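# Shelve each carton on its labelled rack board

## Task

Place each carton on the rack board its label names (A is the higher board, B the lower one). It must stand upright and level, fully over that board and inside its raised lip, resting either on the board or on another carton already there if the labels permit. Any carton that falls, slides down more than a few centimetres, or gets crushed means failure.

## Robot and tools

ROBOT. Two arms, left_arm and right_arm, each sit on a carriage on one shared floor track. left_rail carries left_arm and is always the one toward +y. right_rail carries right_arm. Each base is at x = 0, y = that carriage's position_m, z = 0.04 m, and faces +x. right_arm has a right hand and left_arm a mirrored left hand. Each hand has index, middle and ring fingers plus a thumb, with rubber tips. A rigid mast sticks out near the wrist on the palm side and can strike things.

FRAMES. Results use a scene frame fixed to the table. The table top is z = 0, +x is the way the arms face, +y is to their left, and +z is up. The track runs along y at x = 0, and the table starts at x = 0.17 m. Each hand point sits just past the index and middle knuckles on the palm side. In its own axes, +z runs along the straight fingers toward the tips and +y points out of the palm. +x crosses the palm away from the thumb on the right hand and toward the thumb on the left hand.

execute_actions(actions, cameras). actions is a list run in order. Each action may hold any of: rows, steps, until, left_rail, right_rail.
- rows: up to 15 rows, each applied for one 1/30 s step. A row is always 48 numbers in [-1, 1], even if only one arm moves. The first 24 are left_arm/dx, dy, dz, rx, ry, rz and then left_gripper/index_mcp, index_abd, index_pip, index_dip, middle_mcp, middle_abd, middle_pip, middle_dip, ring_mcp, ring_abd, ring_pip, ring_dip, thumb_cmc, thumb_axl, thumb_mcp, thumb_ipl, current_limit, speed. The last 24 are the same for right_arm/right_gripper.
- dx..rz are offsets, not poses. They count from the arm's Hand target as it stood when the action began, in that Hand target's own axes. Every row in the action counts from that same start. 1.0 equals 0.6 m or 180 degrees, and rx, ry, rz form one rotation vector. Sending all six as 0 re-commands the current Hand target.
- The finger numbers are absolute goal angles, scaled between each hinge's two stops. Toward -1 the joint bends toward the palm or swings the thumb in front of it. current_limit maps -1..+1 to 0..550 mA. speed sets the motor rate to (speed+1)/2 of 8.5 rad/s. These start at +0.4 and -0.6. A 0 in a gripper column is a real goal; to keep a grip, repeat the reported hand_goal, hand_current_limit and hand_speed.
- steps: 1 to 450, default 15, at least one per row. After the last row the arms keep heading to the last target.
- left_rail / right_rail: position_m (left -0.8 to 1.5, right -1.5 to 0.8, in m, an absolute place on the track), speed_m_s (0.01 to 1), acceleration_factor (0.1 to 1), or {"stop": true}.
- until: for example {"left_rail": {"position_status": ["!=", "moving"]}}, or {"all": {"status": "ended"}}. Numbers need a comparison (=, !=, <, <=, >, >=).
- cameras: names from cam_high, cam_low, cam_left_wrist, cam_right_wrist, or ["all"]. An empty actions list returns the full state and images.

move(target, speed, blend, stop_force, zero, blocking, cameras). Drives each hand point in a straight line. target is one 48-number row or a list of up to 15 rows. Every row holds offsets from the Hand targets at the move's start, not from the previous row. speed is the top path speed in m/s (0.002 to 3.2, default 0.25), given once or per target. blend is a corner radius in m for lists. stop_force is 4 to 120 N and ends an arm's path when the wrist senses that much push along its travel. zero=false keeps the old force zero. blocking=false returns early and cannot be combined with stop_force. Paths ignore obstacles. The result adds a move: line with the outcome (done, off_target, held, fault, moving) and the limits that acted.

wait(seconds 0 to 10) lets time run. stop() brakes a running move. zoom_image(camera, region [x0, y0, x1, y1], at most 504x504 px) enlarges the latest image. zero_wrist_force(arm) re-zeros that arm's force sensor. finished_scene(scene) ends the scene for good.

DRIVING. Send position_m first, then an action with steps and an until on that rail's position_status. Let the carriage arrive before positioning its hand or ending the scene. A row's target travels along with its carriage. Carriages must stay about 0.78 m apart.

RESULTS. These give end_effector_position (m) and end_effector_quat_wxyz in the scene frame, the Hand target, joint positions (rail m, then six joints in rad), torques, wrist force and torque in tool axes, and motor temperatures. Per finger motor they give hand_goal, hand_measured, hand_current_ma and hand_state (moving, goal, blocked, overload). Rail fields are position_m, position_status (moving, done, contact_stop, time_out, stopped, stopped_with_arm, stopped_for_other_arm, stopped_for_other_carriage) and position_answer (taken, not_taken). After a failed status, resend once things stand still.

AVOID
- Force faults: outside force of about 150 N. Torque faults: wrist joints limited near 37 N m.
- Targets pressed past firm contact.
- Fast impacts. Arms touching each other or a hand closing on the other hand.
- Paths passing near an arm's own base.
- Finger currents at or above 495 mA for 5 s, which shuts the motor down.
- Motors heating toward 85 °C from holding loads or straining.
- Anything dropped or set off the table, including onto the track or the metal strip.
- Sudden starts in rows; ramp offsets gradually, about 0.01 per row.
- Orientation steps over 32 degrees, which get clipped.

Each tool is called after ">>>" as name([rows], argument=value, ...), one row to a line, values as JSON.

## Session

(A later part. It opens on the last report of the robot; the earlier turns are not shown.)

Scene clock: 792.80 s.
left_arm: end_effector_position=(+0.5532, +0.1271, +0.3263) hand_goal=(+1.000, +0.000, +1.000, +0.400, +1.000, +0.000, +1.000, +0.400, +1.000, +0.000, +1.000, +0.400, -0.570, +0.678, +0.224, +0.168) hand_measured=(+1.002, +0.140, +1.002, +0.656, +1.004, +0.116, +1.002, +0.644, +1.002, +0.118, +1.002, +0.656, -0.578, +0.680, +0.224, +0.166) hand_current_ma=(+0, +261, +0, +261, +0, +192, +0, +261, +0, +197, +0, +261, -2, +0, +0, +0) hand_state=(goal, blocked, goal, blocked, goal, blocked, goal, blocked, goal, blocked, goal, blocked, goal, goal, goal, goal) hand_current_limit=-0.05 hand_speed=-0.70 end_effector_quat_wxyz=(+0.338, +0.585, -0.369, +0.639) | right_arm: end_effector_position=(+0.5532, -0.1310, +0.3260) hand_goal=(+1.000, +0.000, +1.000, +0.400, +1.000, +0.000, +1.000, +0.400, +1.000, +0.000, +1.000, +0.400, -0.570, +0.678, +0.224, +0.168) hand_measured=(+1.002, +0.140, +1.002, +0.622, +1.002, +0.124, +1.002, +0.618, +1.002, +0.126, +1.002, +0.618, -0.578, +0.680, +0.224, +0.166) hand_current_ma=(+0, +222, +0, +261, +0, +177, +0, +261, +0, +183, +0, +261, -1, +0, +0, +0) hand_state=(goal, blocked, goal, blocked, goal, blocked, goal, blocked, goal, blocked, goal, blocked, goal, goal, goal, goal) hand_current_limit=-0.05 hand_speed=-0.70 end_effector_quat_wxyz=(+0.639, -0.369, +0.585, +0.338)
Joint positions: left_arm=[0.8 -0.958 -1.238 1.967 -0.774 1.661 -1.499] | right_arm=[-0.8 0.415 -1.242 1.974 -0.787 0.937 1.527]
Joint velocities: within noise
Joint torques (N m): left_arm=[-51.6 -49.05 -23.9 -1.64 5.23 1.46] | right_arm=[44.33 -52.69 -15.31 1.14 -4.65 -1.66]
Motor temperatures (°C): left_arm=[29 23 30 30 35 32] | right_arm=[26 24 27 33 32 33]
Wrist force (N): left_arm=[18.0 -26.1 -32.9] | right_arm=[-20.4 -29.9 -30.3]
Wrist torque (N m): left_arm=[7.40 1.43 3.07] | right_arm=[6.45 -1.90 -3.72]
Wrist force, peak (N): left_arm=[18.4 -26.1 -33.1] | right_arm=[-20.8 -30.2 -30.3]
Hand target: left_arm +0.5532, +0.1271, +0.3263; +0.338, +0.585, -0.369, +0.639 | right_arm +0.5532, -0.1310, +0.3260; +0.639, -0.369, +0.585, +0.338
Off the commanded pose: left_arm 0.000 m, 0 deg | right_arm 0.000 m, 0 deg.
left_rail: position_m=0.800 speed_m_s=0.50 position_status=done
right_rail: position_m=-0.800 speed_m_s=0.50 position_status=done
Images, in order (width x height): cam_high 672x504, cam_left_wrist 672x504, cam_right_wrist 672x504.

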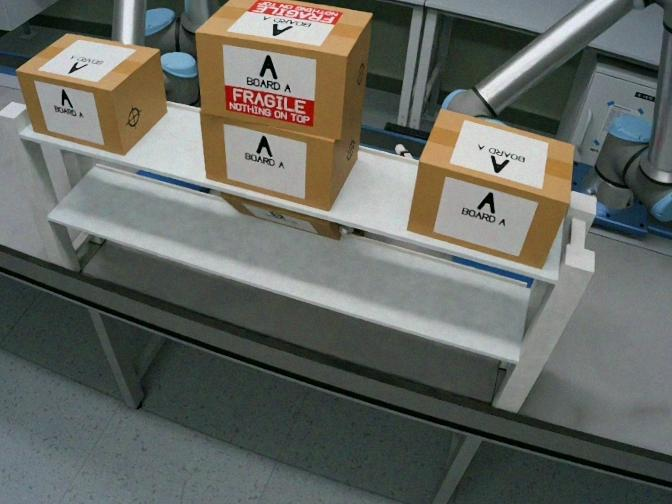

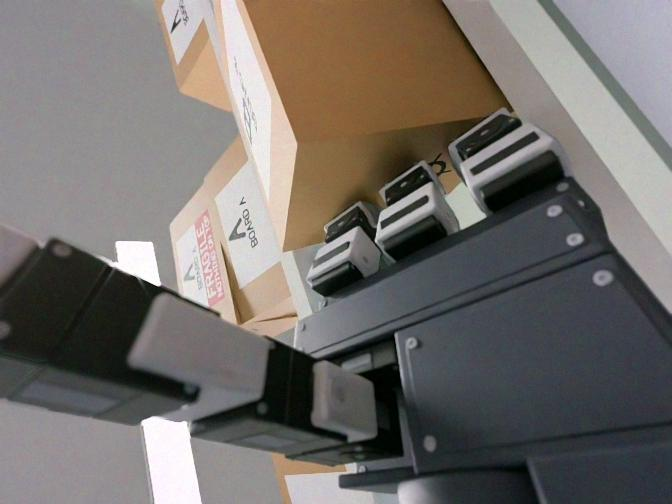

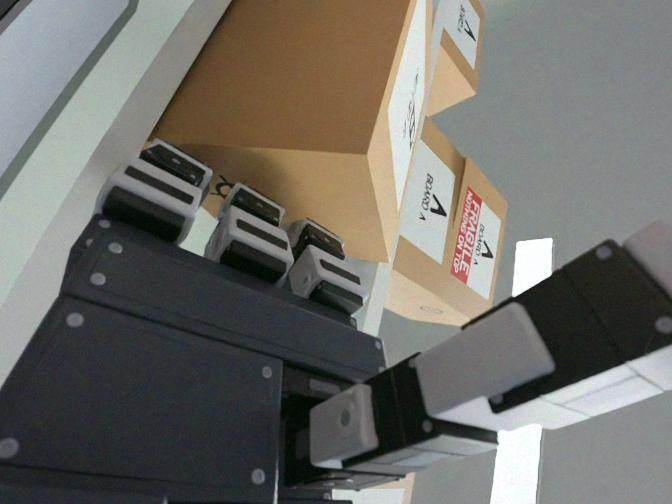

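>>> move([
  [0.0415,-0.00315,0.00181,0,0,0, 1,0,1,0.4, 1,0,1,0.4, 1,0,1,0.4, -0.571,0.678,0.2247,0.1676, -0.05,-0.7, -0.0415,-0.00315,0.00181,0,0,0, 1,0,1,0.4, 1,0,1,0.4, 1,0,1,0.4, -0.571,0.678,0.2247,0.1676, -0.05,-0.7],
  [-0.00846,-0.00121,0.0007,0,0.02778,0.04811, 1,0,1,0.4, 1,0,1,0.4, 1,0,1,0.4, -0.571,0.678,0.2247,0.1676, -0.05,-0.7, 0.00846,-0.00121,0.0007,0,-0.02778,-0.04811, 1,0,1,0.4, 1,0,1,0.4, 1,0,1,0.4, -0.571,0.678,0.2247,0.1676, -0.05,-0.7],
], speed=[0.03, 0.05], cameras=["cam_low", "cam_high"])

>>> zoom_image(camera="cam_low", region=[315, 195, 395, 255])

>>> zoom_image(camera="cam_high", region=[190, 160, 390, 310])

Scene clock: 810.00 s.
left_arm: end_effector_position=(+0.5544, +0.1271, +0.3214) hand_goal=(+1.000, +0.000, +1.000, +0.400, +1.000, +0.000, +1.000, +0.400, +1.000, +0.000, +1.000, +0.400, -0.570, +0.678, +0.224, +0.168) hand_measured=(+1.002, -0.046, +1.002, +0.656, +1.004, -0.066, +1.002, +0.644, +1.002, -0.062, +1.002, +0.656, -0.578, +0.680, +0.224, +0.166) hand_current_ma=(+0, -35, +0, +261, +0, -70, +0, +261, +0, -62, +0, +261, -2, +0, +0, +0) hand_state=(goal, blocked, goal, blocked, goal, blocked, goal, blocked, goal, blocked, goal, blocked, goal, goal, goal, goal) hand_current_limit=-0.05 hand_speed=-0.70 end_effector_quat_wxyz=(+0.304, +0.527, -0.397, +0.687) | right_arm: end_effector_position=(+0.5545, -0.1310, +0.3210) hand_goal=(+1.000, +0.000, +1.000, +0.400, +1.000, +0.000, +1.000, +0.400, +1.000, +0.000, +1.000, +0.400, -0.570, +0.678, +0.224, +0.168) hand_measured=(+1.002, -0.054, +1.002, +0.622, +1.002, -0.070, +1.002, +0.618, +1.002, -0.062, +1.002, +0.618, -0.578, +0.680, +0.224, +0.166) hand_current_ma=(+0, -35, +0, +261, +0, -57, +0, +261, +0, -47, +0, +261, -1, +0, +0, +0) hand_state=(goal, blocked, goal, blocked, goal, blocked, goal, blocked, goal, blocked, goal, blocked, goal, goal, goal, goal) hand_current_limit=-0.05 hand_speed=-0.70 end_effector_quat_wxyz=(+0.687, -0.397, +0.527, +0.304)
Joint positions: left_arm=[0.8 -0.95 -1.228 1.985 -0.888 1.682 -1.357] | right_arm=[-0.8 0.411 -1.235 1.997 -0.926 0.926 1.441]
Joint torques (N m): left_arm=[-13.66 -47.58 -42.91 -12.22 12.78 2.61] | right_arm=[14.43 -55.46 -37.59 -9.09 -13.23 -3.13]
Wrist force (N): left_arm=[-6.5 -18.3 -36.7] | right_arm=[5.2 -22.2 -34.1]
Wrist torque (N m): left_arm=[7.24 -1.65 -0.65] | right_arm=[6.24 1.83 -0.05]
Wrist force, peak (N): left_arm=[18.4 -26.4 -32.9] | right_arm=[-21.1 -30.1 -30.4]
Hand target: left_arm +0.5544, +0.1271, +0.3214; +0.304, +0.527, -0.397, +0.687 | right_arm +0.5545, -0.1310, +0.3210; +0.687, -0.397, +0.527, +0.304
Off the commanded pose: left_arm 0.000 m, 0 deg | right_arm 0.000 m, 0 deg.
left_rail: position_m=0.800 speed_m_s=0.50 position_status=done
right_rail: position_m=-0.800 speed_m_s=0.50 position_status=done
move: done
Images, in order (width x height): cam_high 672x504, cam_low 672x504.

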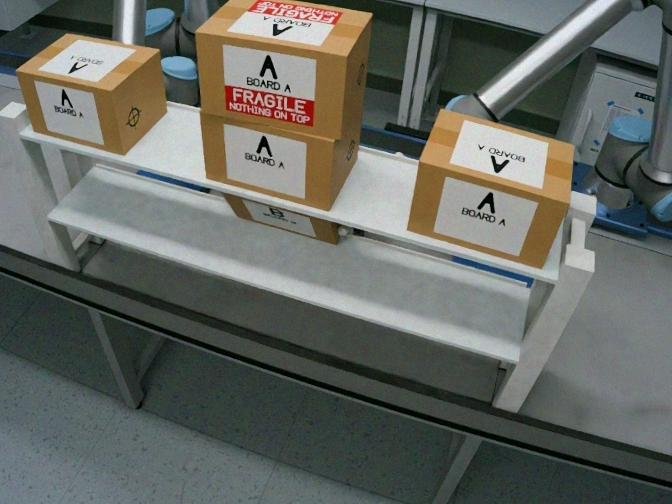

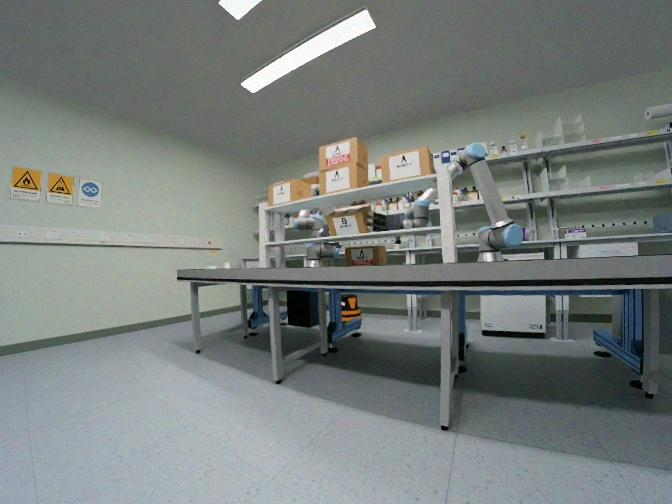

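Scaled by 6.300 from the camera's 672x504 image, which has a finer 960x720 frame.

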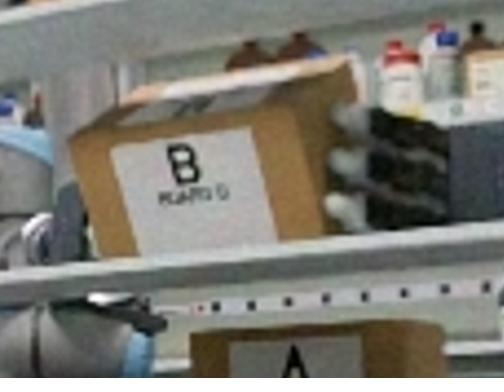

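Scaled by 2.520 from the camera's 672x504 image, which has a finer 960x720 frame.

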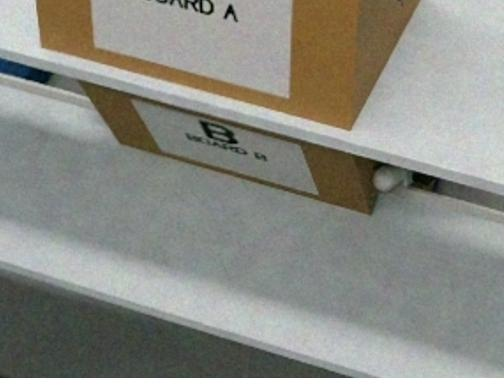

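>>> move([
  [0.0161,-0.00374,0.00216,0,0,0, 1,0,1,0.4, 1,0,1,0.4, 1,0,1,0.4, -0.571,0.678,0.2247,0.1676, -0.05,-0.7, -0.0161,-0.00374,0.00216,0,0,0, 1,0,1,0.4, 1,0,1,0.4, 1,0,1,0.4, -0.571,0.678,0.2247,0.1676, -0.05,-0.7],
  [-0.0141,-0.10133,0.0585,0,0,0, 1,0,1,0.4, 1,0,1,0.4, 1,0,1,0.4, -0.571,0.678,0.2247,0.1676, -0.05,-0.7, 0.0141,-0.10133,0.0585,0,0,0, 1,0,1,0.4, 1,0,1,0.4, 1,0,1,0.4, -0.571,0.678,0.2247,0.1676, -0.05,-0.7],
], speed=[0.03, 0.04], blend=[0.004, 0], cameras=["cam_low", "cam_high", "cam_left_wrist"])

>>> zoom_image(camera="cam_low", region=[315, 195, 395, 255])

>>> zoom_image(camera="cam_high", region=[190, 160, 390, 310])

Scene clock: 815.60 s.
left_arm: end_effector_position=(+0.6244, +0.1272, +0.3314) hand_goal=(+1.000, +0.000, +1.000, +0.400, +1.000, +0.000, +1.000, +0.400, +1.000, +0.000, +1.000, +0.400, -0.570, +0.678, +0.224, +0.168) hand_measured=(+1.002, -0.046, +1.002, +0.656, +1.004, -0.066, +1.002, +0.644, +1.002, -0.062, +1.002, +0.656, -0.578, +0.680, +0.224, +0.166) hand_current_ma=(+0, -35, +0, +261, +0, -70, +0, +261, +0, -62, +0, +261, -2, +0, +0, +0) hand_state=(goal, blocked, goal, blocked, goal, blocked, goal, blocked, goal, blocked, goal, blocked, goal, goal, goal, goal) hand_current_limit=-0.05 hand_speed=-0.70 end_effector_quat_wxyz=(+0.304, +0.527, -0.397, +0.687) | right_arm: end_effector_position=(+0.6244, -0.1310, +0.3310) hand_goal=(+1.000, +0.000, +1.000, +0.400, +1.000, +0.000, +1.000, +0.400, +1.000, +0.000, +1.000, +0.400, -0.570, +0.678, +0.224, +0.168) hand_measured=(+1.002, -0.054, +1.002, +0.622, +1.002, -0.070, +1.002, +0.618, +1.002, -0.064, +1.002, +0.618, -0.578, +0.680, +0.224, +0.166) hand_current_ma=(+0, -36, +0, +261, +0, -58, +0, +261, +0, -48, +0, +261, -1, +0, +0, +0) hand_state=(goal, blocked, goal, blocked, goal, blocked, goal, blocked, goal, blocked, goal, blocked, goal, goal, goal, goal) hand_current_limit=-0.05 hand_speed=-0.70 end_effector_quat_wxyz=(+0.687, -0.397, +0.527, +0.304)
Joint positions: left_arm=[0.8 -0.867 -1.165 1.866 -0.833 1.764 -1.368] | right_arm=[-0.8 0.37 -1.173 1.879 -0.875 0.886 1.449]
Joint torques (N m): left_arm=[-15.29 -51.65 -60.57 -2.82 11.91 -1.78] | right_arm=[16.29 -63.69 -55.41 -2.47 -12.68 2.68]
Wrist force (N): left_arm=[-6.9 -17.1 -35.7] | right_arm=[5.8 -22.4 -33.1]
Wrist torque (N m): left_arm=[7.11 -1.59 -0.78] | right_arm=[5.95 1.50 0.04]
Wrist force, peak (N): left_arm=[-6.9 -18.3 -36.9] | right_arm=[5.2 -22.7 -34.4]
Hand target: left_arm +0.6244, +0.1271, +0.3314; +0.304, +0.527, -0.397, +0.687 | right_arm +0.6245, -0.1310, +0.3310; +0.687, -0.397, +0.527, +0.304
Off the commanded pose: left_arm 0.000 m, 0 deg | right_arm 0.000 m, 0 deg.
left_rail: position_m=0.800 speed_m_s=0.50 position_status=done
right_rail: position_m=-0.800 speed_m_s=0.50 position_status=done
move: done
Images, in order (width x height): cam_high 672x504, cam_low 672x504, cam_left_wrist 672x504.

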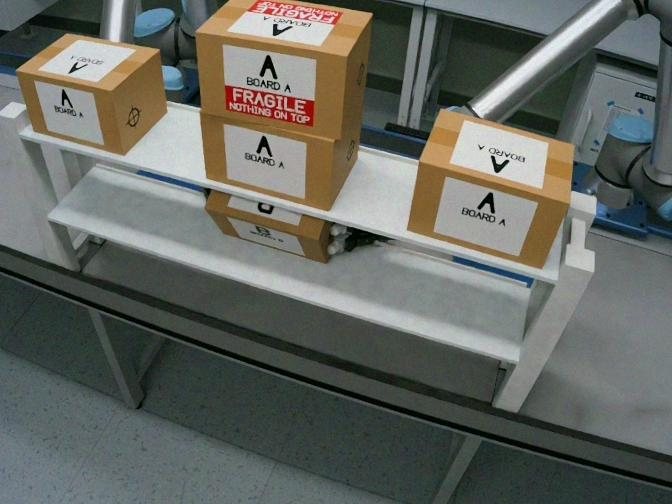

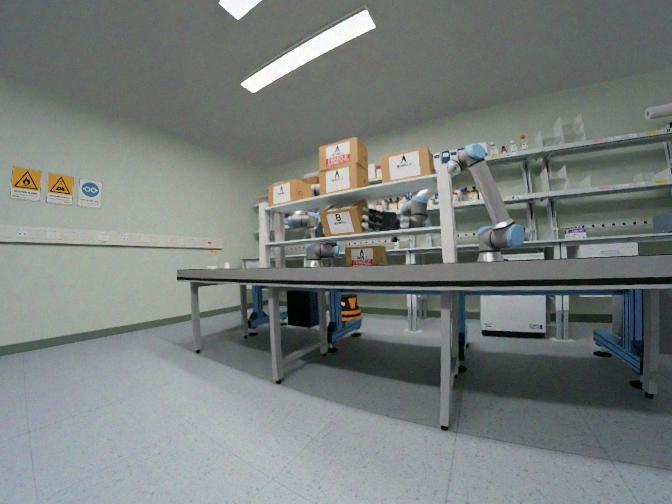

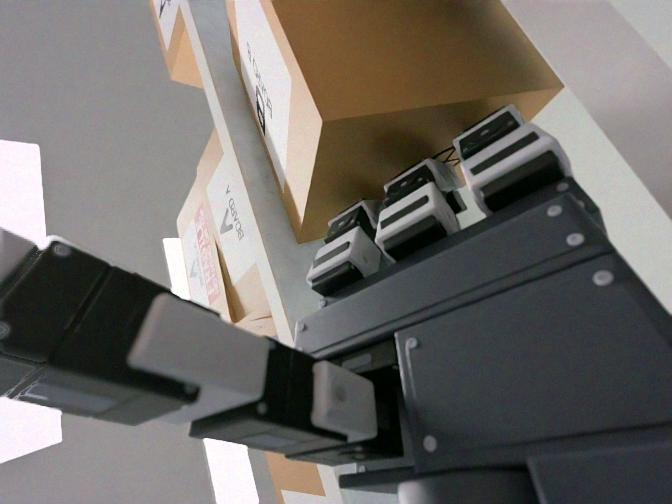

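Scaled by 6.300 from the camera's 672x504 image, which has a finer 960x720 frame.

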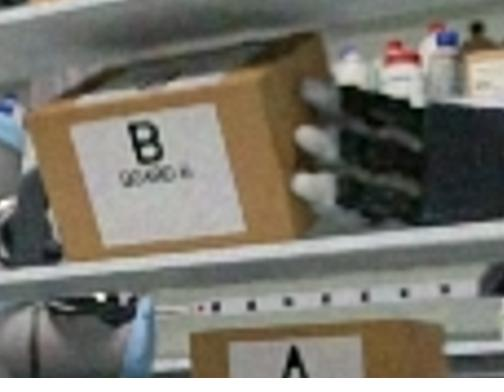

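Scaled by 2.520 from the camera's 672x504 image, which has a finer 960x720 frame.

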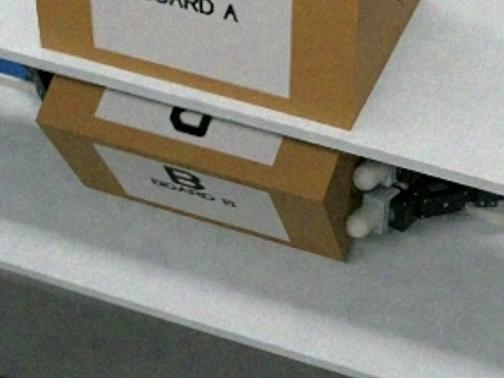

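>>> move([
  [-0.05634,0.01308,-0.00755,0,0,0, 1,0,1,0.4, 1,0,1,0.4, 1,0,1,0.4, -0.571,0.678,0.2247,0.1676, -0.05,-0.7, 0.05634,0.01308,-0.00755,0,0,0, 1,0,1,0.4, 1,0,1,0.4, 1,0,1,0.4, -0.571,0.678,0.2247,0.1676, -0.05,-0.7],
], speed=0.01, stop_force=4, cameras=["cam_low", "cam_high"])

>>> zoom_image(camera="cam_low", region=[315, 195, 395, 255])

>>> zoom_image(camera="cam_high", region=[190, 160, 390, 310])

Scene clock: 819.10 s.
left_arm: end_effector_position=(+0.6244, +0.1271, +0.3196) hand_goal=(+1.000, +0.000, +1.000, +0.400, +1.000, +0.000, +1.000, +0.400, +1.000, +0.000, +1.000, +0.400, -0.570, +0.678, +0.224, +0.168) hand_measured=(+1.002, -0.044, +1.002, +0.656, +1.004, -0.066, +1.002, +0.644, +1.002, -0.062, +1.002, +0.656, -0.578, +0.680, +0.224, +0.166) hand_current_ma=(+0, -33, +0, +261, +0, -70, +0, +261, +0, -62, +0, +261, -2, +0, +0, +0) hand_state=(goal, blocked, goal, blocked, goal, blocked, goal, blocked, goal, blocked, goal, blocked, goal, goal, goal, goal) hand_current_limit=-0.05 hand_speed=-0.70 end_effector_quat_wxyz=(+0.304, +0.527, -0.397, +0.687) | right_arm: end_effector_position=(+0.6245, -0.1310, +0.3195) hand_goal=(+1.000, +0.000, +1.000, +0.400, +1.000, +0.000, +1.000, +0.400, +1.000, +0.000, +1.000, +0.400, -0.570, +0.678, +0.224, +0.168) hand_measured=(+1.002, -0.052, +1.002, +0.622, +1.002, -0.068, +1.002, +0.618, +1.002, -0.062, +1.002, +0.618, -0.578, +0.680, +0.224, +0.166) hand_current_ma=(+0, -33, +0, +261, +0, -55, +0, +261, +0, -46, +0, +261, -1, +0, +0, +0) hand_state=(goal, blocked, goal, blocked, goal, blocked, goal, blocked, goal, blocked, goal, blocked, goal, goal, goal, goal) hand_current_limit=-0.05 hand_speed=-0.70 end_effector_quat_wxyz=(+0.687, -0.397, +0.527, +0.304)
Joint positions: left_arm=[0.8 -0.867 -1.152 1.872 -0.853 1.764 -1.368] | right_arm=[-0.8 0.37 -1.16 1.886 -0.895 0.886 1.449]
Joint torques (N m): left_arm=[-20.68 -76.58 -57.57 -2.12 12.13 -1.17] | right_arm=[19.38 -83.86 -52.8 -1.85 -12.64 0.85]
Wrist force (N): left_arm=[-4.3 -18.3 -36.3] | right_arm=[2.9 -23.3 -32.6]
Wrist torque (N m): left_arm=[7.25 -1.24 -0.32] | right_arm=[5.99 1.28 -0.44]
Wrist force, peak (N): left_arm=[1.1 -18.6 -38.0] | right_arm=[6.3 -23.0 -34.2]
Hand target: left_arm +0.6244, +0.1271, +0.3196; +0.304, +0.527, -0.397, +0.687 (not the last commanded pose) | right_arm +0.6245, -0.1310, +0.3195; +0.687, -0.397, +0.527, +0.304 (not the last commanded pose)
Off the commanded pose: left_arm 0.023 m, 0 deg | right_arm 0.023 m, 0 deg.
left_rail: position_m=0.800 speed_m_s=0.50 position_status=done
right_rail: position_m=-0.800 speed_m_s=0.50 position_status=done
move: contact (left_arm, right_arm)
Images, in order (width x height): cam_high 672x504, cam_low 672x504.

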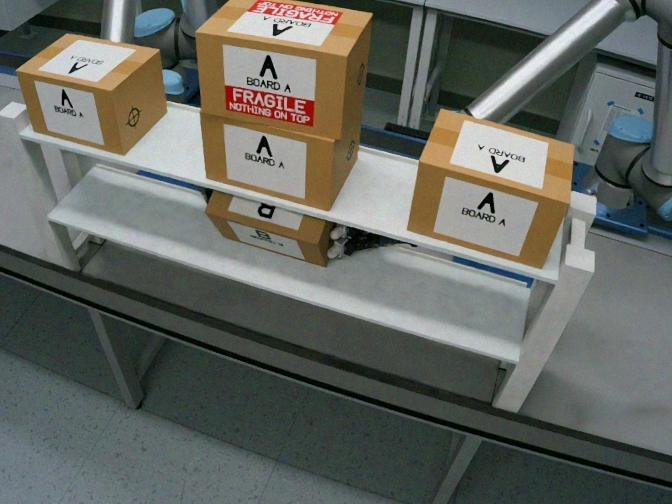

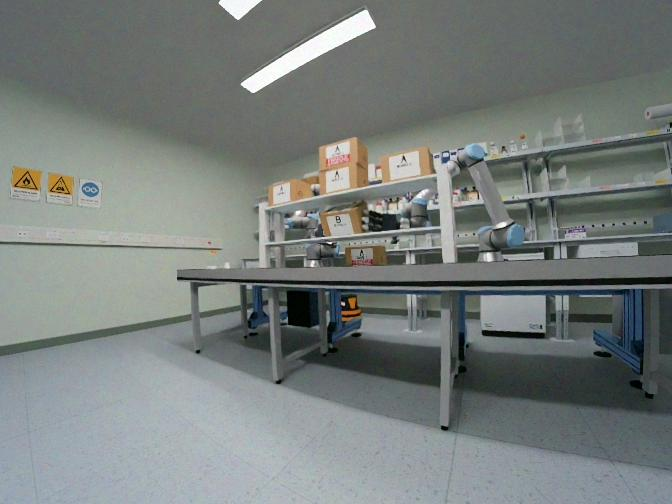

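Scaled by 6.300 from the camera's 672x504 image, which has a finer 960x720 frame.

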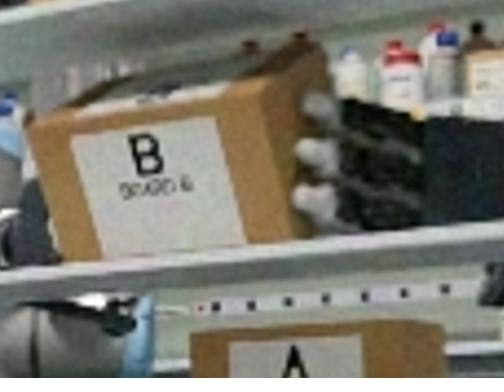

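Scaled by 2.520 from the camera's 672x504 image, which has a finer 960x720 frame.

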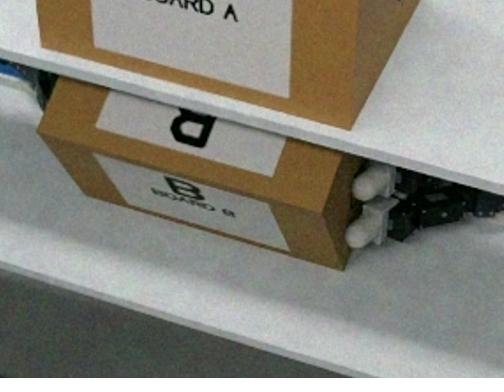

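>>> move([
  [-0.01092,0.02047,-0.01182,0,0,0, 1,0,1,0.4, 1,0,1,0.4, 1,0,1,0.4, -0.571,0.678,0.2247,0.1676, -0.05,-0.7, 0.01092,0.02047,-0.01182,0,0,0, 1,0,1,0.4, 1,0,1,0.4, 1,0,1,0.4, -0.571,0.678,0.2247,0.1676, -0.05,-0.7],
], speed=0.015, cameras=["cam_low", "cam_high", "cam_left_wrist"])

>>> zoom_image(camera="cam_low", region=[315, 195, 395, 255])

>>> zoom_image(camera="cam_high", region=[190, 160, 390, 310])

Scene clock: 822.43 s.
left_arm: end_effector_position=(+0.6125, +0.1271, +0.3100) hand_goal=(+1.000, +0.000, +1.000, +0.400, +1.000, +0.000, +1.000, +0.400, +1.000, +0.000, +1.000, +0.400, -0.570, +0.678, +0.224, +0.168) hand_measured=(+1.002, -0.032, +1.002, +0.656, +1.004, -0.056, +1.002, +0.654, +1.002, -0.056, +1.002, +0.666, -0.578, +0.680, +0.224, +0.166) hand_current_ma=(+0, -19, +0, +261, +0, -51, +0, +261, +0, -52, +0, +261, -2, +0, +0, +0) hand_state=(goal, blocked, goal, blocked, goal, blocked, goal, blocked, goal, blocked, goal, blocked, goal, goal, goal, goal) hand_current_limit=-0.05 hand_speed=-0.70 end_effector_quat_wxyz=(+0.304, +0.527, -0.397, +0.687) | right_arm: end_effector_position=(+0.6126, -0.1310, +0.3100) hand_goal=(+1.000, +0.000, +1.000, +0.400, +1.000, +0.000, +1.000, +0.400, +1.000, +0.000, +1.000, +0.400, -0.570, +0.678, +0.224, +0.168) hand_measured=(+1.002, -0.036, +1.002, +0.622, +1.004, -0.052, +1.002, +0.618, +1.004, -0.052, +1.002, +0.618, -0.578, +0.680, +0.224, +0.166) hand_current_ma=(+0, -16, +0, +261, +0, -33, +0, +261, +0, -33, +0, +261, -1, +0, +0, +0) hand_state=(goal, blocked, goal, blocked, goal, blocked, goal, blocked, goal, blocked, goal, blocked, goal, goal, goal, goal) hand_current_limit=-0.05 hand_speed=-0.70 end_effector_quat_wxyz=(+0.687, -0.397, +0.527, +0.304)
Joint positions: left_arm=[0.8 -0.88 -1.153 1.897 -0.877 1.751 -1.366] | right_arm=[-0.8 0.377 -1.161 1.911 -0.918 0.892 1.448]
Joint torques (N m): left_arm=[-63.16 11.65 12.27 10.23 6.68 1.16] | right_arm=[54.53 41.18 43.66 15.11 -8.24 -1.44]
Wrist force (N): left_arm=[83.0 -49.3 -33.8] | right_arm=[-111.1 -61.2 -24.4]
Wrist torque (N m): left_arm=[7.80 -1.32 9.44] | right_arm=[6.38 0.51 -12.80]
Wrist force, peak (N): left_arm=[83.0 -49.3 -33.8] | right_arm=[-111.1 -61.2 -24.4]
Hand target: left_arm +0.6125, +0.1271, +0.3096; +0.304, +0.527, -0.397, +0.687 | right_arm +0.6125, -0.1310, +0.3095; +0.687, -0.397, +0.527, +0.304
Off the commanded pose: left_arm 0.000 m, 0 deg | right_arm 0.000 m, 0 deg.
left_rail: position_m=0.800 speed_m_s=0.50 position_status=done
right_rail: position_m=-0.800 speed_m_s=0.50 position_status=done
move: done
Images, in order (width x height): cam_high 672x504, cam_low 672x504, cam_left_wrist 672x504.

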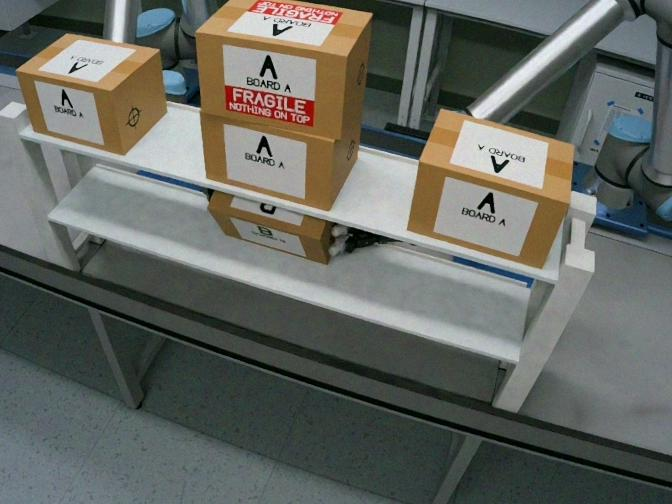

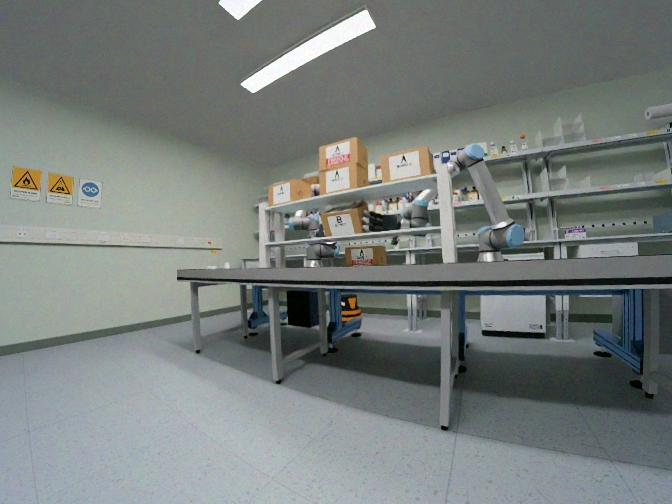

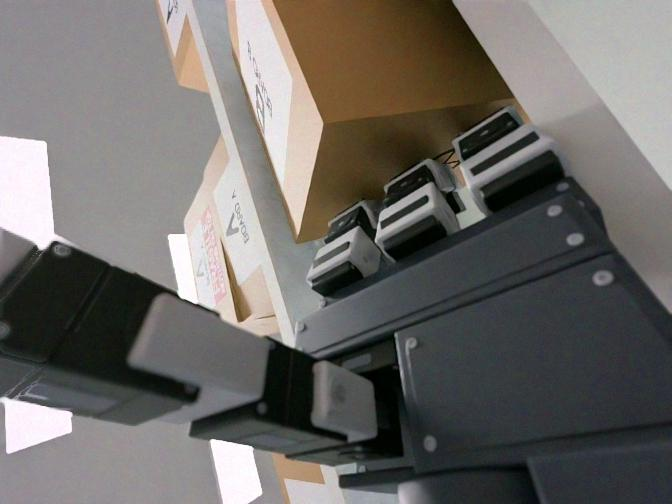

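Scaled by 6.300 from the camera's 672x504 image, which has a finer 960x720 frame.

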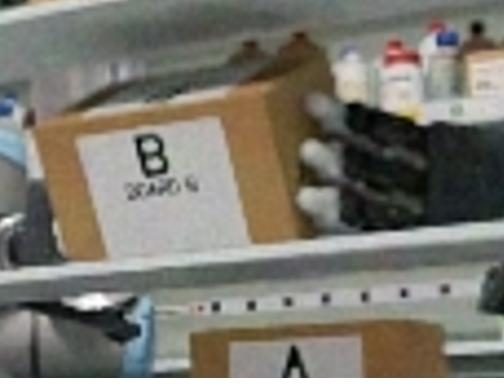

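Scaled by 2.520 from the camera's 672x504 image, which has a finer 960x720 frame.

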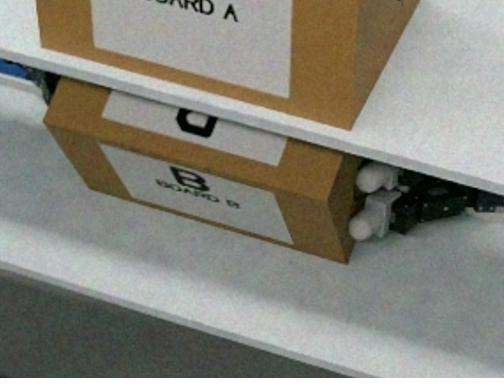

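>>> move([
  [0.01932,-0.00449,0.00259,0,0,0, 1,0,1,0.4, 1,0,1,0.4, 1,0,1,0.4, -0.571,0.678,0.2247,0.1676, -0.05,-0.7, -0.01932,-0.00449,0.00259,0,0,0, 1,0,1,0.4, 1,0,1,0.4, 1,0,1,0.4, -0.571,0.678,0.2247,0.1676, -0.05,-0.7],
], speed=0.03)

Scene clock: 823.87 s.
left_arm: end_effector_position=(+0.6124, +0.1271, +0.3215) hand_goal=(+1.000, +0.000, +1.000, +0.400, +1.000, +0.000, +1.000, +0.400, +1.000, +0.000, +1.000, +0.400, -0.570, +0.678, +0.224, +0.168) hand_measured=(+1.002, -0.040, +1.002, +0.656, +1.002, -0.062, +1.002, +0.654, +1.002, -0.058, +1.002, +0.660, -0.578, +0.680, +0.224, +0.166) hand_current_ma=(+0, -29, +0, +261, +0, -63, +0, +261, +0, -55, +0, +261, -2, +0, +0, +0) hand_state=(goal, blocked, goal, blocked, goal, blocked, goal, blocked, goal, blocked, goal, blocked, goal, goal, goal, goal) hand_current_limit=-0.05 hand_speed=-0.70 end_effector_quat_wxyz=(+0.304, +0.527, -0.397, +0.687) | right_arm: end_effector_position=(+0.6124, -0.1310, +0.3213) hand_goal=(+1.000, +0.000, +1.000, +0.400, +1.000, +0.000, +1.000, +0.400, +1.000, +0.000, +1.000, +0.400, -0.570, +0.678, +0.224, +0.168) hand_measured=(+1.002, -0.054, +1.002, +0.622, +1.002, -0.068, +1.002, +0.618, +1.002, -0.062, +1.002, +0.618, -0.578, +0.680, +0.224, +0.166) hand_current_ma=(+0, -34, +0, +261, +0, -56, +0, +261, +0, -45, +0, +261, -1, +0, +0, +0) hand_state=(goal, blocked, goal, blocked, goal, blocked, goal, blocked, goal, blocked, goal, blocked, goal, goal, goal, goal) hand_current_limit=-0.05 hand_speed=-0.70 end_effector_quat_wxyz=(+0.687, -0.397, +0.527, +0.304)
Joint positions: left_arm=[0.8 -0.88 -1.167 1.891 -0.857 1.751 -1.366] | right_arm=[-0.8 0.377 -1.174 1.905 -0.898 0.892 1.448]
Joint torques (N m): left_arm=[-29.1 -73.78 -57.36 -2.11 7.03 0.83] | right_arm=[27.86 -84.18 -55.69 -2.71 -9.19 2.24]
Wrist force (N): left_arm=[-6.1 -16.6 -34.6] | right_arm=[5.5 -21.6 -31.8]
Wrist torque (N m): left_arm=[6.91 -1.52 -0.80] | right_arm=[5.75 1.52 0.07]
Wrist force, peak (N): left_arm=[86.7 -49.6 -32.5] | right_arm=[-123.8 -62.7 -25.0]
Hand target: left_arm +0.6124, +0.1271, +0.3216; +0.304, +0.527, -0.397, +0.687 | right_arm +0.6125, -0.1310, +0.3215; +0.687, -0.397, +0.527, +0.304
Off the commanded pose: left_arm 0.000 m, 0 deg | right_arm 0.000 m, 0 deg.
left_rail: position_m=0.800 speed_m_s=0.50 position_status=done
right_rail: position_m=-0.800 speed_m_s=0.50 position_status=done
move: done

>>> move([
  [0.02918,-0.05683,0.03281,0,-0.02222,-0.03849, 1,0,1,0.4, 1,0,1,0.4, 1,0,1,0.4, -0.571,0.678,0.2247,0.1676, -0.05,-0.7, -0.02918,-0.05683,0.03281,0,0.02222,0.03849, 1,0,1,0.4, 1,0,1,0.4, 1,0,1,0.4, -0.571,0.678,0.2247,0.1676, -0.05,-0.7],
], speed=0.03, cameras=["cam_low", "cam_high"])

>>> zoom_image(camera="cam_low", region=[315, 195, 395, 255])

>>> zoom_image(camera="cam_high", region=[190, 160, 390, 310])

Scene clock: 830.13 s.
left_arm: end_effector_position=(+0.6459, +0.1272, +0.3487) hand_goal=(+1.000, +0.000, +1.000, +0.400, +1.000, +0.000, +1.000, +0.400, +1.000, +0.000, +1.000, +0.400, -0.570, +0.678, +0.224, +0.168) hand_measured=(+1.002, -0.042, +1.002, +0.656, +1.002, -0.064, +1.002, +0.654, +1.002, -0.060, +1.002, +0.660, -0.578, +0.680, +0.224, +0.166) hand_current_ma=(+0, -32, +0, +261, +0, -66, +0, +261, +0, -58, +0, +261, -2, +0, +0, +0) hand_state=(goal, blocked, goal, blocked, goal, blocked, goal, blocked, goal, blocked, goal, blocked, goal, goal, goal, goal) hand_current_limit=-0.05 hand_speed=-0.70 end_effector_quat_wxyz=(+0.331, +0.574, -0.374, +0.649) | right_arm: end_effector_position=(+0.6460, -0.1310, +0.3486) hand_goal=(+1.000, +0.000, +1.000, +0.400, +1.000, +0.000, +1.000, +0.400, +1.000, +0.000, +1.000, +0.400, -0.570, +0.678, +0.224, +0.168) hand_measured=(+1.002, -0.054, +1.002, +0.622, +1.002, -0.070, +1.002, +0.618, +1.002, -0.062, +1.002, +0.616, -0.578, +0.680, +0.224, +0.166) hand_current_ma=(+0, -35, +0, +261, +0, -57, +0, +261, +0, -46, +0, +261, -1, +0, +0, +0) hand_state=(goal, blocked, goal, blocked, goal, blocked, goal, blocked, goal, blocked, goal, blocked, goal, goal, goal, goal) hand_current_limit=-0.05 hand_speed=-0.70 end_effector_quat_wxyz=(+0.649, -0.375, +0.574, +0.331)
Joint positions: left_arm=[0.8 -0.849 -1.161 1.804 -0.707 1.772 -1.477] | right_arm=[-0.8 0.362 -1.166 1.813 -0.727 0.884 1.515]
Joint torques (N m): left_arm=[-14.7 -56.56 -58.42 -2.66 11.27 -1.83] | right_arm=[12.5 -62.87 -56.81 -2.58 -12.15 3.08]
Wrist force (N): left_arm=[-7.1 -16.3 -31.8] | right_arm=[6.3 -21.0 -29.1]
Wrist torque (N m): left_arm=[6.41 -1.49 -0.57] | right_arm=[5.31 1.38 -0.05]
Wrist force, peak (N): left_arm=[-6.9 -16.8 -35.1] | right_arm=[6.2 -22.0 -32.4]
Hand target: left_arm +0.6459, +0.1272, +0.3488; +0.331, +0.574, -0.374, +0.649 | right_arm +0.6460, -0.1310, +0.3486; +0.649, -0.375, +0.574, +0.331
Off the commanded pose: left_arm 0.000 m, 0 deg | right_arm 0.000 m, 0 deg.
left_rail: position_m=0.800 speed_m_s=0.50 position_status=done
right_rail: position_m=-0.800 speed_m_s=0.50 position_status=done
move: done
Images, in order (width x height): cam_high 672x504, cam_low 672x504.

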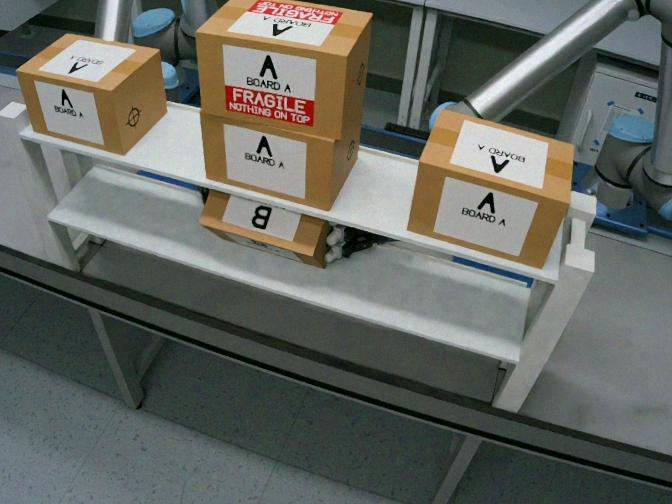

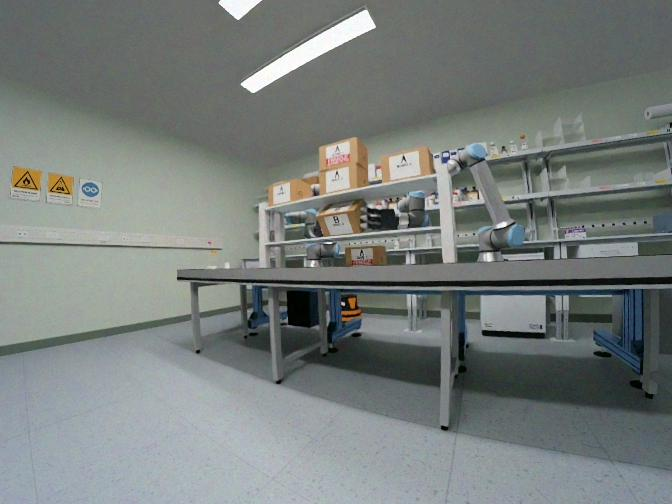

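Scaled by 6.300 from the camera's 672x504 image, which has a finer 960x720 frame.

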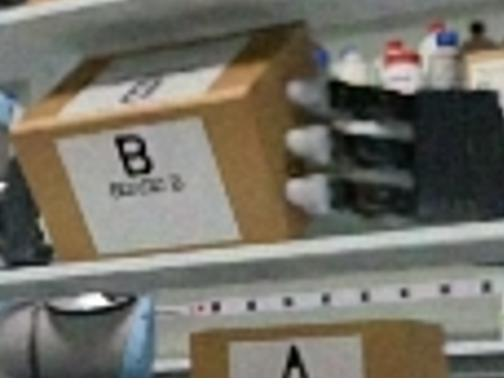

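Scaled by 2.520 from the camera's 672x504 image, which has a finer 960x720 frame.

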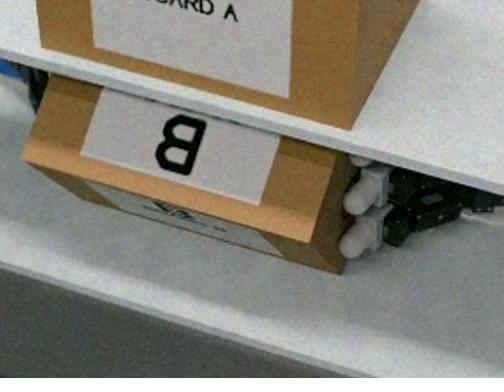

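>>> move([
  [-0.01819,0.00194,-0.00112,0,0,0, 1,0,1,0.4, 1,0,1,0.4, 1,0,1,0.4, -0.571,0.678,0.2247,0.1676, -0.05,-0.7, 0.01819,0.00194,-0.00112,0,0,0, 1,0,1,0.4, 1,0,1,0.4, 1,0,1,0.4, -0.571,0.678,0.2247,0.1676, -0.05,-0.7],
], speed=0.008, stop_force=4)

Scene clock: 833.07 s.
left_arm: end_effector_position=(+0.6459, +0.1271, +0.3440) hand_goal=(+1.000, +0.000, +1.000, +0.400, +1.000, +0.000, +1.000, +0.400, +1.000, +0.000, +1.000, +0.400, -0.570, +0.678, +0.224, +0.168) hand_measured=(+1.002, -0.040, +1.002, +0.656, +1.002, -0.064, +1.002, +0.654, +1.002, -0.060, +1.002, +0.660, -0.578, +0.680, +0.224, +0.166) hand_current_ma=(+0, -29, +0, +261, +0, -65, +0, +261, +0, -57, +0, +261, -2, +0, +0, +0) hand_state=(goal, blocked, goal, blocked, goal, blocked, goal, blocked, goal, blocked, goal, blocked, goal, goal, goal, goal) hand_current_limit=-0.05 hand_speed=-0.70 end_effector_quat_wxyz=(+0.331, +0.574, -0.374, +0.649) | right_arm: end_effector_position=(+0.6460, -0.1310, +0.3442) hand_goal=(+1.000, +0.000, +1.000, +0.400, +1.000, +0.000, +1.000, +0.400, +1.000, +0.000, +1.000, +0.400, -0.570, +0.678, +0.224, +0.168) hand_measured=(+1.002, -0.052, +1.002, +0.622, +1.002, -0.068, +1.002, +0.618, +1.002, -0.062, +1.002, +0.616, -0.578, +0.680, +0.224, +0.166) hand_current_ma=(+0, -33, +0, +261, +0, -56, +0, +261, +0, -46, +0, +261, -1, +0, +0, +0) hand_state=(goal, blocked, goal, blocked, goal, blocked, goal, blocked, goal, blocked, goal, blocked, goal, goal, goal, goal) hand_current_limit=-0.05 hand_speed=-0.70 end_effector_quat_wxyz=(+0.649, -0.375, +0.574, +0.331)
Joint positions: left_arm=[0.8 -0.848 -1.156 1.807 -0.714 1.772 -1.477] | right_arm=[-0.8 0.362 -1.162 1.816 -0.734 0.884 1.515]
Joint torques (N m): left_arm=[-16.62 -78.25 -57.89 -2.12 11.23 -1.86] | right_arm=[14.9 -84.33 -53.24 -1.78 -12.17 2.37]
Wrist force (N): left_arm=[-3.4 -16.5 -32.7] | right_arm=[2.2 -21.1 -29.1]
Wrist torque (N m): left_arm=[6.68 -1.19 -0.13] | right_arm=[5.37 1.09 -0.57]
Wrist force, peak (N): left_arm=[-1.8 -17.5 -33.1] | right_arm=[6.3 -21.4 -30.1]
Hand target: left_arm +0.6459, +0.1271, +0.3440; +0.331, +0.574, -0.374, +0.649 (not the last commanded pose) | right_arm +0.6460, -0.1310, +0.3442; +0.649, -0.375, +0.574, +0.331 (not the last commanded pose)
Off the commanded pose: left_arm 0.006 m, 0 deg | right_arm 0.007 m, 0 deg.
left_rail: position_m=0.800 speed_m_s=0.50 position_status=done
right_rail: position_m=-0.800 speed_m_s=0.50 position_status=done
move: contact (left_arm, right_arm)

>>> move([
  [-0.01054,0.01567,-0.00905,0,0,0, 1,0,1,0.4, 1,0,1,0.4, 1,0,1,0.4, -0.571,0.678,0.2247,0.1676, -0.05,-0.7, 0.01054,0.01567,-0.00905,0,0,0, 1,0,1,0.4, 1,0,1,0.4, 1,0,1,0.4, -0.571,0.678,0.2247,0.1676, -0.05,-0.7],
], speed=0.01, cameras=["cam_low", "cam_high"])

>>> zoom_image(camera="cam_low", region=[315, 195, 395, 255])

>>> zoom_image(camera="cam_high", region=[190, 160, 390, 310])

Scene clock: 835.93 s.
left_arm: end_effector_position=(+0.6360, +0.1271, +0.3365) hand_goal=(+1.000, +0.000, +1.000, +0.400, +1.000, +0.000, +1.000, +0.400, +1.000, +0.000, +1.000, +0.400, -0.570, +0.678, +0.224, +0.168) hand_measured=(+1.002, +0.028, +1.002, +0.656, +1.002, +0.006, +1.002, +0.654, +1.002, +0.010, +1.002, +0.660, -0.578, +0.680, +0.224, +0.166) hand_current_ma=(+0, +16, +0, +261, +0, +1, +0, +261, +0, +2, +0, +261, -2, +0, +0, +0) hand_state=(goal, blocked, goal, blocked, goal, goal, goal, blocked, goal, goal, goal, blocked, goal, goal, goal, goal) hand_current_limit=-0.05 hand_speed=-0.70 end_effector_quat_wxyz=(+0.331, +0.574, -0.374, +0.649) | right_arm: end_effector_position=(+0.6360, -0.1310, +0.3367) hand_goal=(+1.000, +0.000, +1.000, +0.400, +1.000, +0.000, +1.000, +0.400, +1.000, +0.000, +1.000, +0.400, -0.570, +0.678, +0.224, +0.168) hand_measured=(+1.002, +0.018, +1.002, +0.622, +1.002, +0.002, +1.002, +0.618, +1.002, +0.008, +1.002, +0.616, -0.578, +0.680, +0.224, +0.166) hand_current_ma=(+0, +4, +0, +261, +0, +0, +0, +261, +0, +1, +0, +261, -1, +0, +0, +0) hand_state=(goal, goal, goal, blocked, goal, goal, goal, blocked, goal, goal, goal, blocked, goal, goal, goal, goal) hand_current_limit=-0.05 hand_speed=-0.70 end_effector_quat_wxyz=(+0.649, -0.375, +0.574, +0.331)
Joint positions: left_arm=[0.8 -0.859 -1.159 1.829 -0.733 1.762 -1.477] | right_arm=[-0.8 0.367 -1.165 1.838 -0.752 0.889 1.514]
Joint torques (N m): left_arm=[-50.42 -71.26 -34.15 -7.93 4.18 1.77] | right_arm=[43.49 -76.65 -28.79 -3.89 -3.58 -2.52]
Wrist force (N): left_arm=[3.9 -20.0 -32.4] | right_arm=[-4.9 -25.3 -29.7]
Wrist torque (N m): left_arm=[6.98 -0.17 1.02] | right_arm=[5.81 0.13 -1.68]
Wrist force, peak (N): left_arm=[3.1 -20.2 -32.8] | right_arm=[-4.2 -25.6 -29.9]
Hand target: left_arm +0.6359, +0.1271, +0.3364; +0.331, +0.574, -0.374, +0.649 | right_arm +0.6360, -0.1310, +0.3366; +0.649, -0.375, +0.574, +0.331
Off the commanded pose: left_arm 0.000 m, 0 deg | right_arm 0.000 m, 0 deg.
left_rail: position_m=0.800 speed_m_s=0.50 position_status=done
right_rail: position_m=-0.800 speed_m_s=0.50 position_status=done
move: done
Images, in order (width x height): cam_high 672x504, cam_low 672x504.

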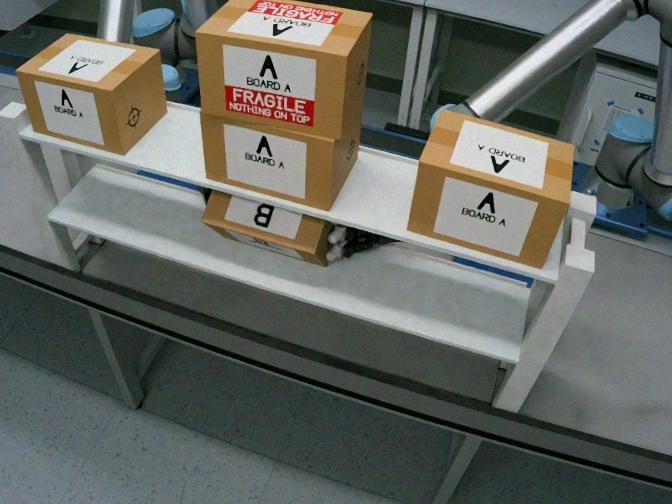

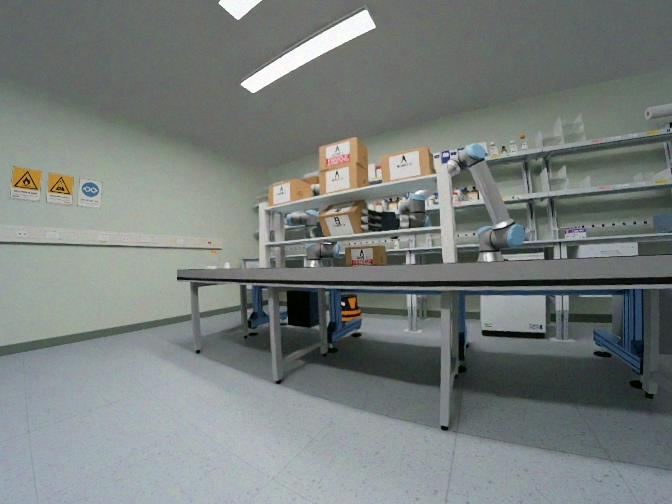

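Scaled by 6.300 from the camera's 672x504 image, which has a finer 960x720 frame.

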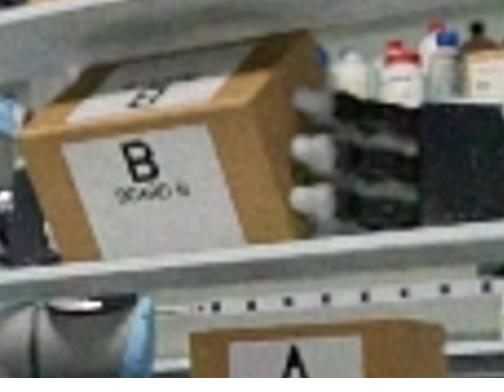

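Scaled by 2.520 from the camera's 672x504 image, which has a finer 960x720 frame.

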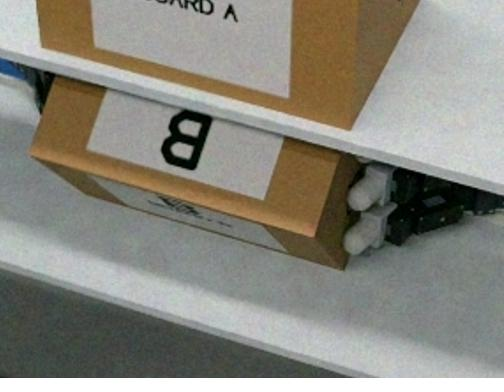

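>>> move([
  [-0.00958,0.0272,-0.0157,0,0,0, 1,0,1,0.4, 1,0,1,0.4, 1,0,1,0.4, -0.571,0.678,0.2247,0.1676, -0.05,-0.7, 0.00958,0.0272,-0.0157,0,0,0, 1,0,1,0.4, 1,0,1,0.4, 1,0,1,0.4, -0.571,0.678,0.2247,0.1676, -0.05,-0.7],
], speed=0.01, cameras=["cam_low", "cam_high"])

>>> zoom_image(camera="cam_low", region=[315, 195, 395, 255])

>>> zoom_image(camera="cam_high", region=[190, 160, 390, 310])

Scene clock: 839.47 s.
left_arm: end_effector_position=(+0.6180, +0.1271, +0.3284) hand_goal=(+1.000, +0.000, +1.000, +0.400, +1.000, +0.000, +1.000, +0.400, +1.000, +0.000, +1.000, +0.400, -0.570, +0.678, +0.224, +0.168) hand_measured=(+1.002, +0.100, +1.002, +0.656, +1.002, +0.076, +1.002, +0.654, +1.002, +0.076, +1.002, +0.660, -0.578, +0.680, +0.224, +0.166) hand_current_ma=(+0, +147, +0, +261, +0, +90, +0, +261, +0, +91, +0, +261, -2, +0, +0, +0) hand_state=(goal, blocked, goal, blocked, goal, blocked, goal, blocked, goal, blocked, goal, blocked, goal, goal, goal, goal) hand_current_limit=-0.05 hand_speed=-0.70 end_effector_quat_wxyz=(+0.331, +0.574, -0.374, +0.649) | right_arm: end_effector_position=(+0.6180, -0.1310, +0.3286) hand_goal=(+1.000, +0.000, +1.000, +0.400, +1.000, +0.000, +1.000, +0.400, +1.000, +0.000, +1.000, +0.400, -0.570, +0.678, +0.224, +0.168) hand_measured=(+1.002, +0.074, +1.002, +0.622, +1.002, +0.058, +1.002, +0.618, +1.002, +0.062, +1.002, +0.616, -0.578, +0.680, +0.224, +0.166) hand_current_ma=(+0, +65, +0, +261, +0, +41, +0, +261, +0, +47, +0, +261, -1, +0, +0, +0) hand_state=(goal, blocked, goal, blocked, goal, blocked, goal, blocked, goal, blocked, goal, blocked, goal, goal, goal, goal) hand_current_limit=-0.05 hand_speed=-0.70 end_effector_quat_wxyz=(+0.649, -0.375, +0.574, +0.331)
Joint positions: left_arm=[0.8 -0.879 -1.17 1.865 -0.757 1.742 -1.475] | right_arm=[-0.8 0.376 -1.176 1.873 -0.776 0.898 1.513]
Joint torques (N m): left_arm=[-51.14 -61.09 -26.73 -2.48 4.78 1.78] | right_arm=[41.84 -67.49 -22.79 -1.13 -3.8 -2.34]
Wrist force (N): left_arm=[13.2 -22.3 -30.0] | right_arm=[-12.2 -27.2 -27.7]
Wrist torque (N m): left_arm=[6.80 1.10 2.17] | right_arm=[5.74 -0.81 -2.54]
Wrist force, peak (N): left_arm=[13.0 -22.3 -30.4] | right_arm=[-12.1 -26.9 -28.2]
Hand target: left_arm +0.6179, +0.1271, +0.3284; +0.331, +0.574, -0.374, +0.649 | right_arm +0.6180, -0.1310, +0.3286; +0.649, -0.375, +0.574, +0.331
Off the commanded pose: left_arm 0.000 m, 0 deg | right_arm 0.000 m, 0 deg.
left_rail: position_m=0.800 speed_m_s=0.50 position_status=done
right_rail: position_m=-0.800 speed_m_s=0.50 position_status=done
move: done
Images, in order (width x height): cam_high 672x504, cam_low 672x504.

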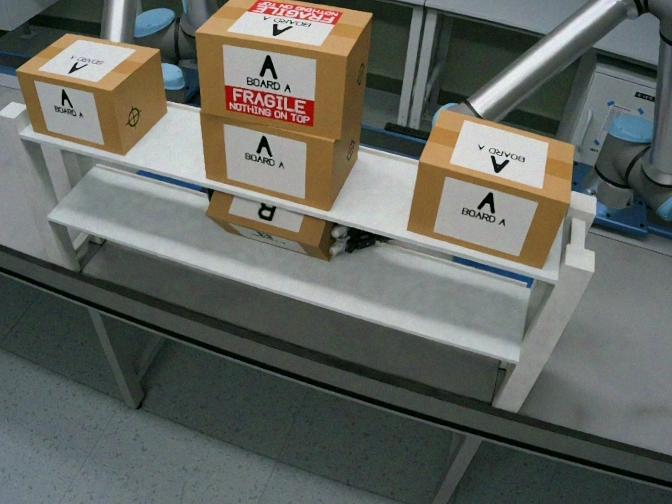

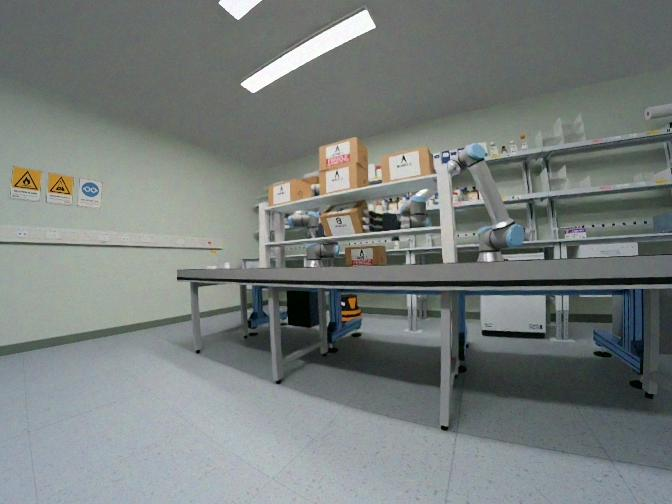

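Scaled by 6.300 from the camera's 672x504 image, which has a finer 960x720 frame.

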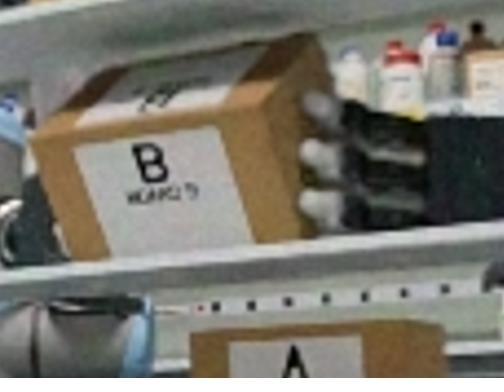

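Scaled by 2.520 from the camera's 672x504 image, which has a finer 960x720 frame.

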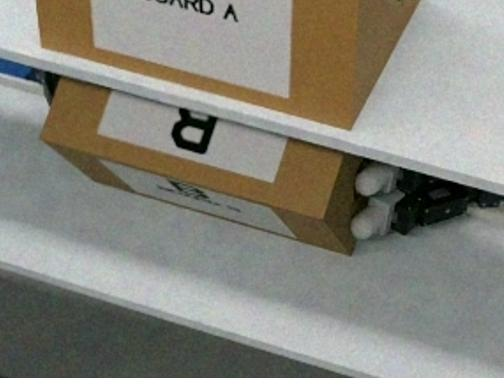

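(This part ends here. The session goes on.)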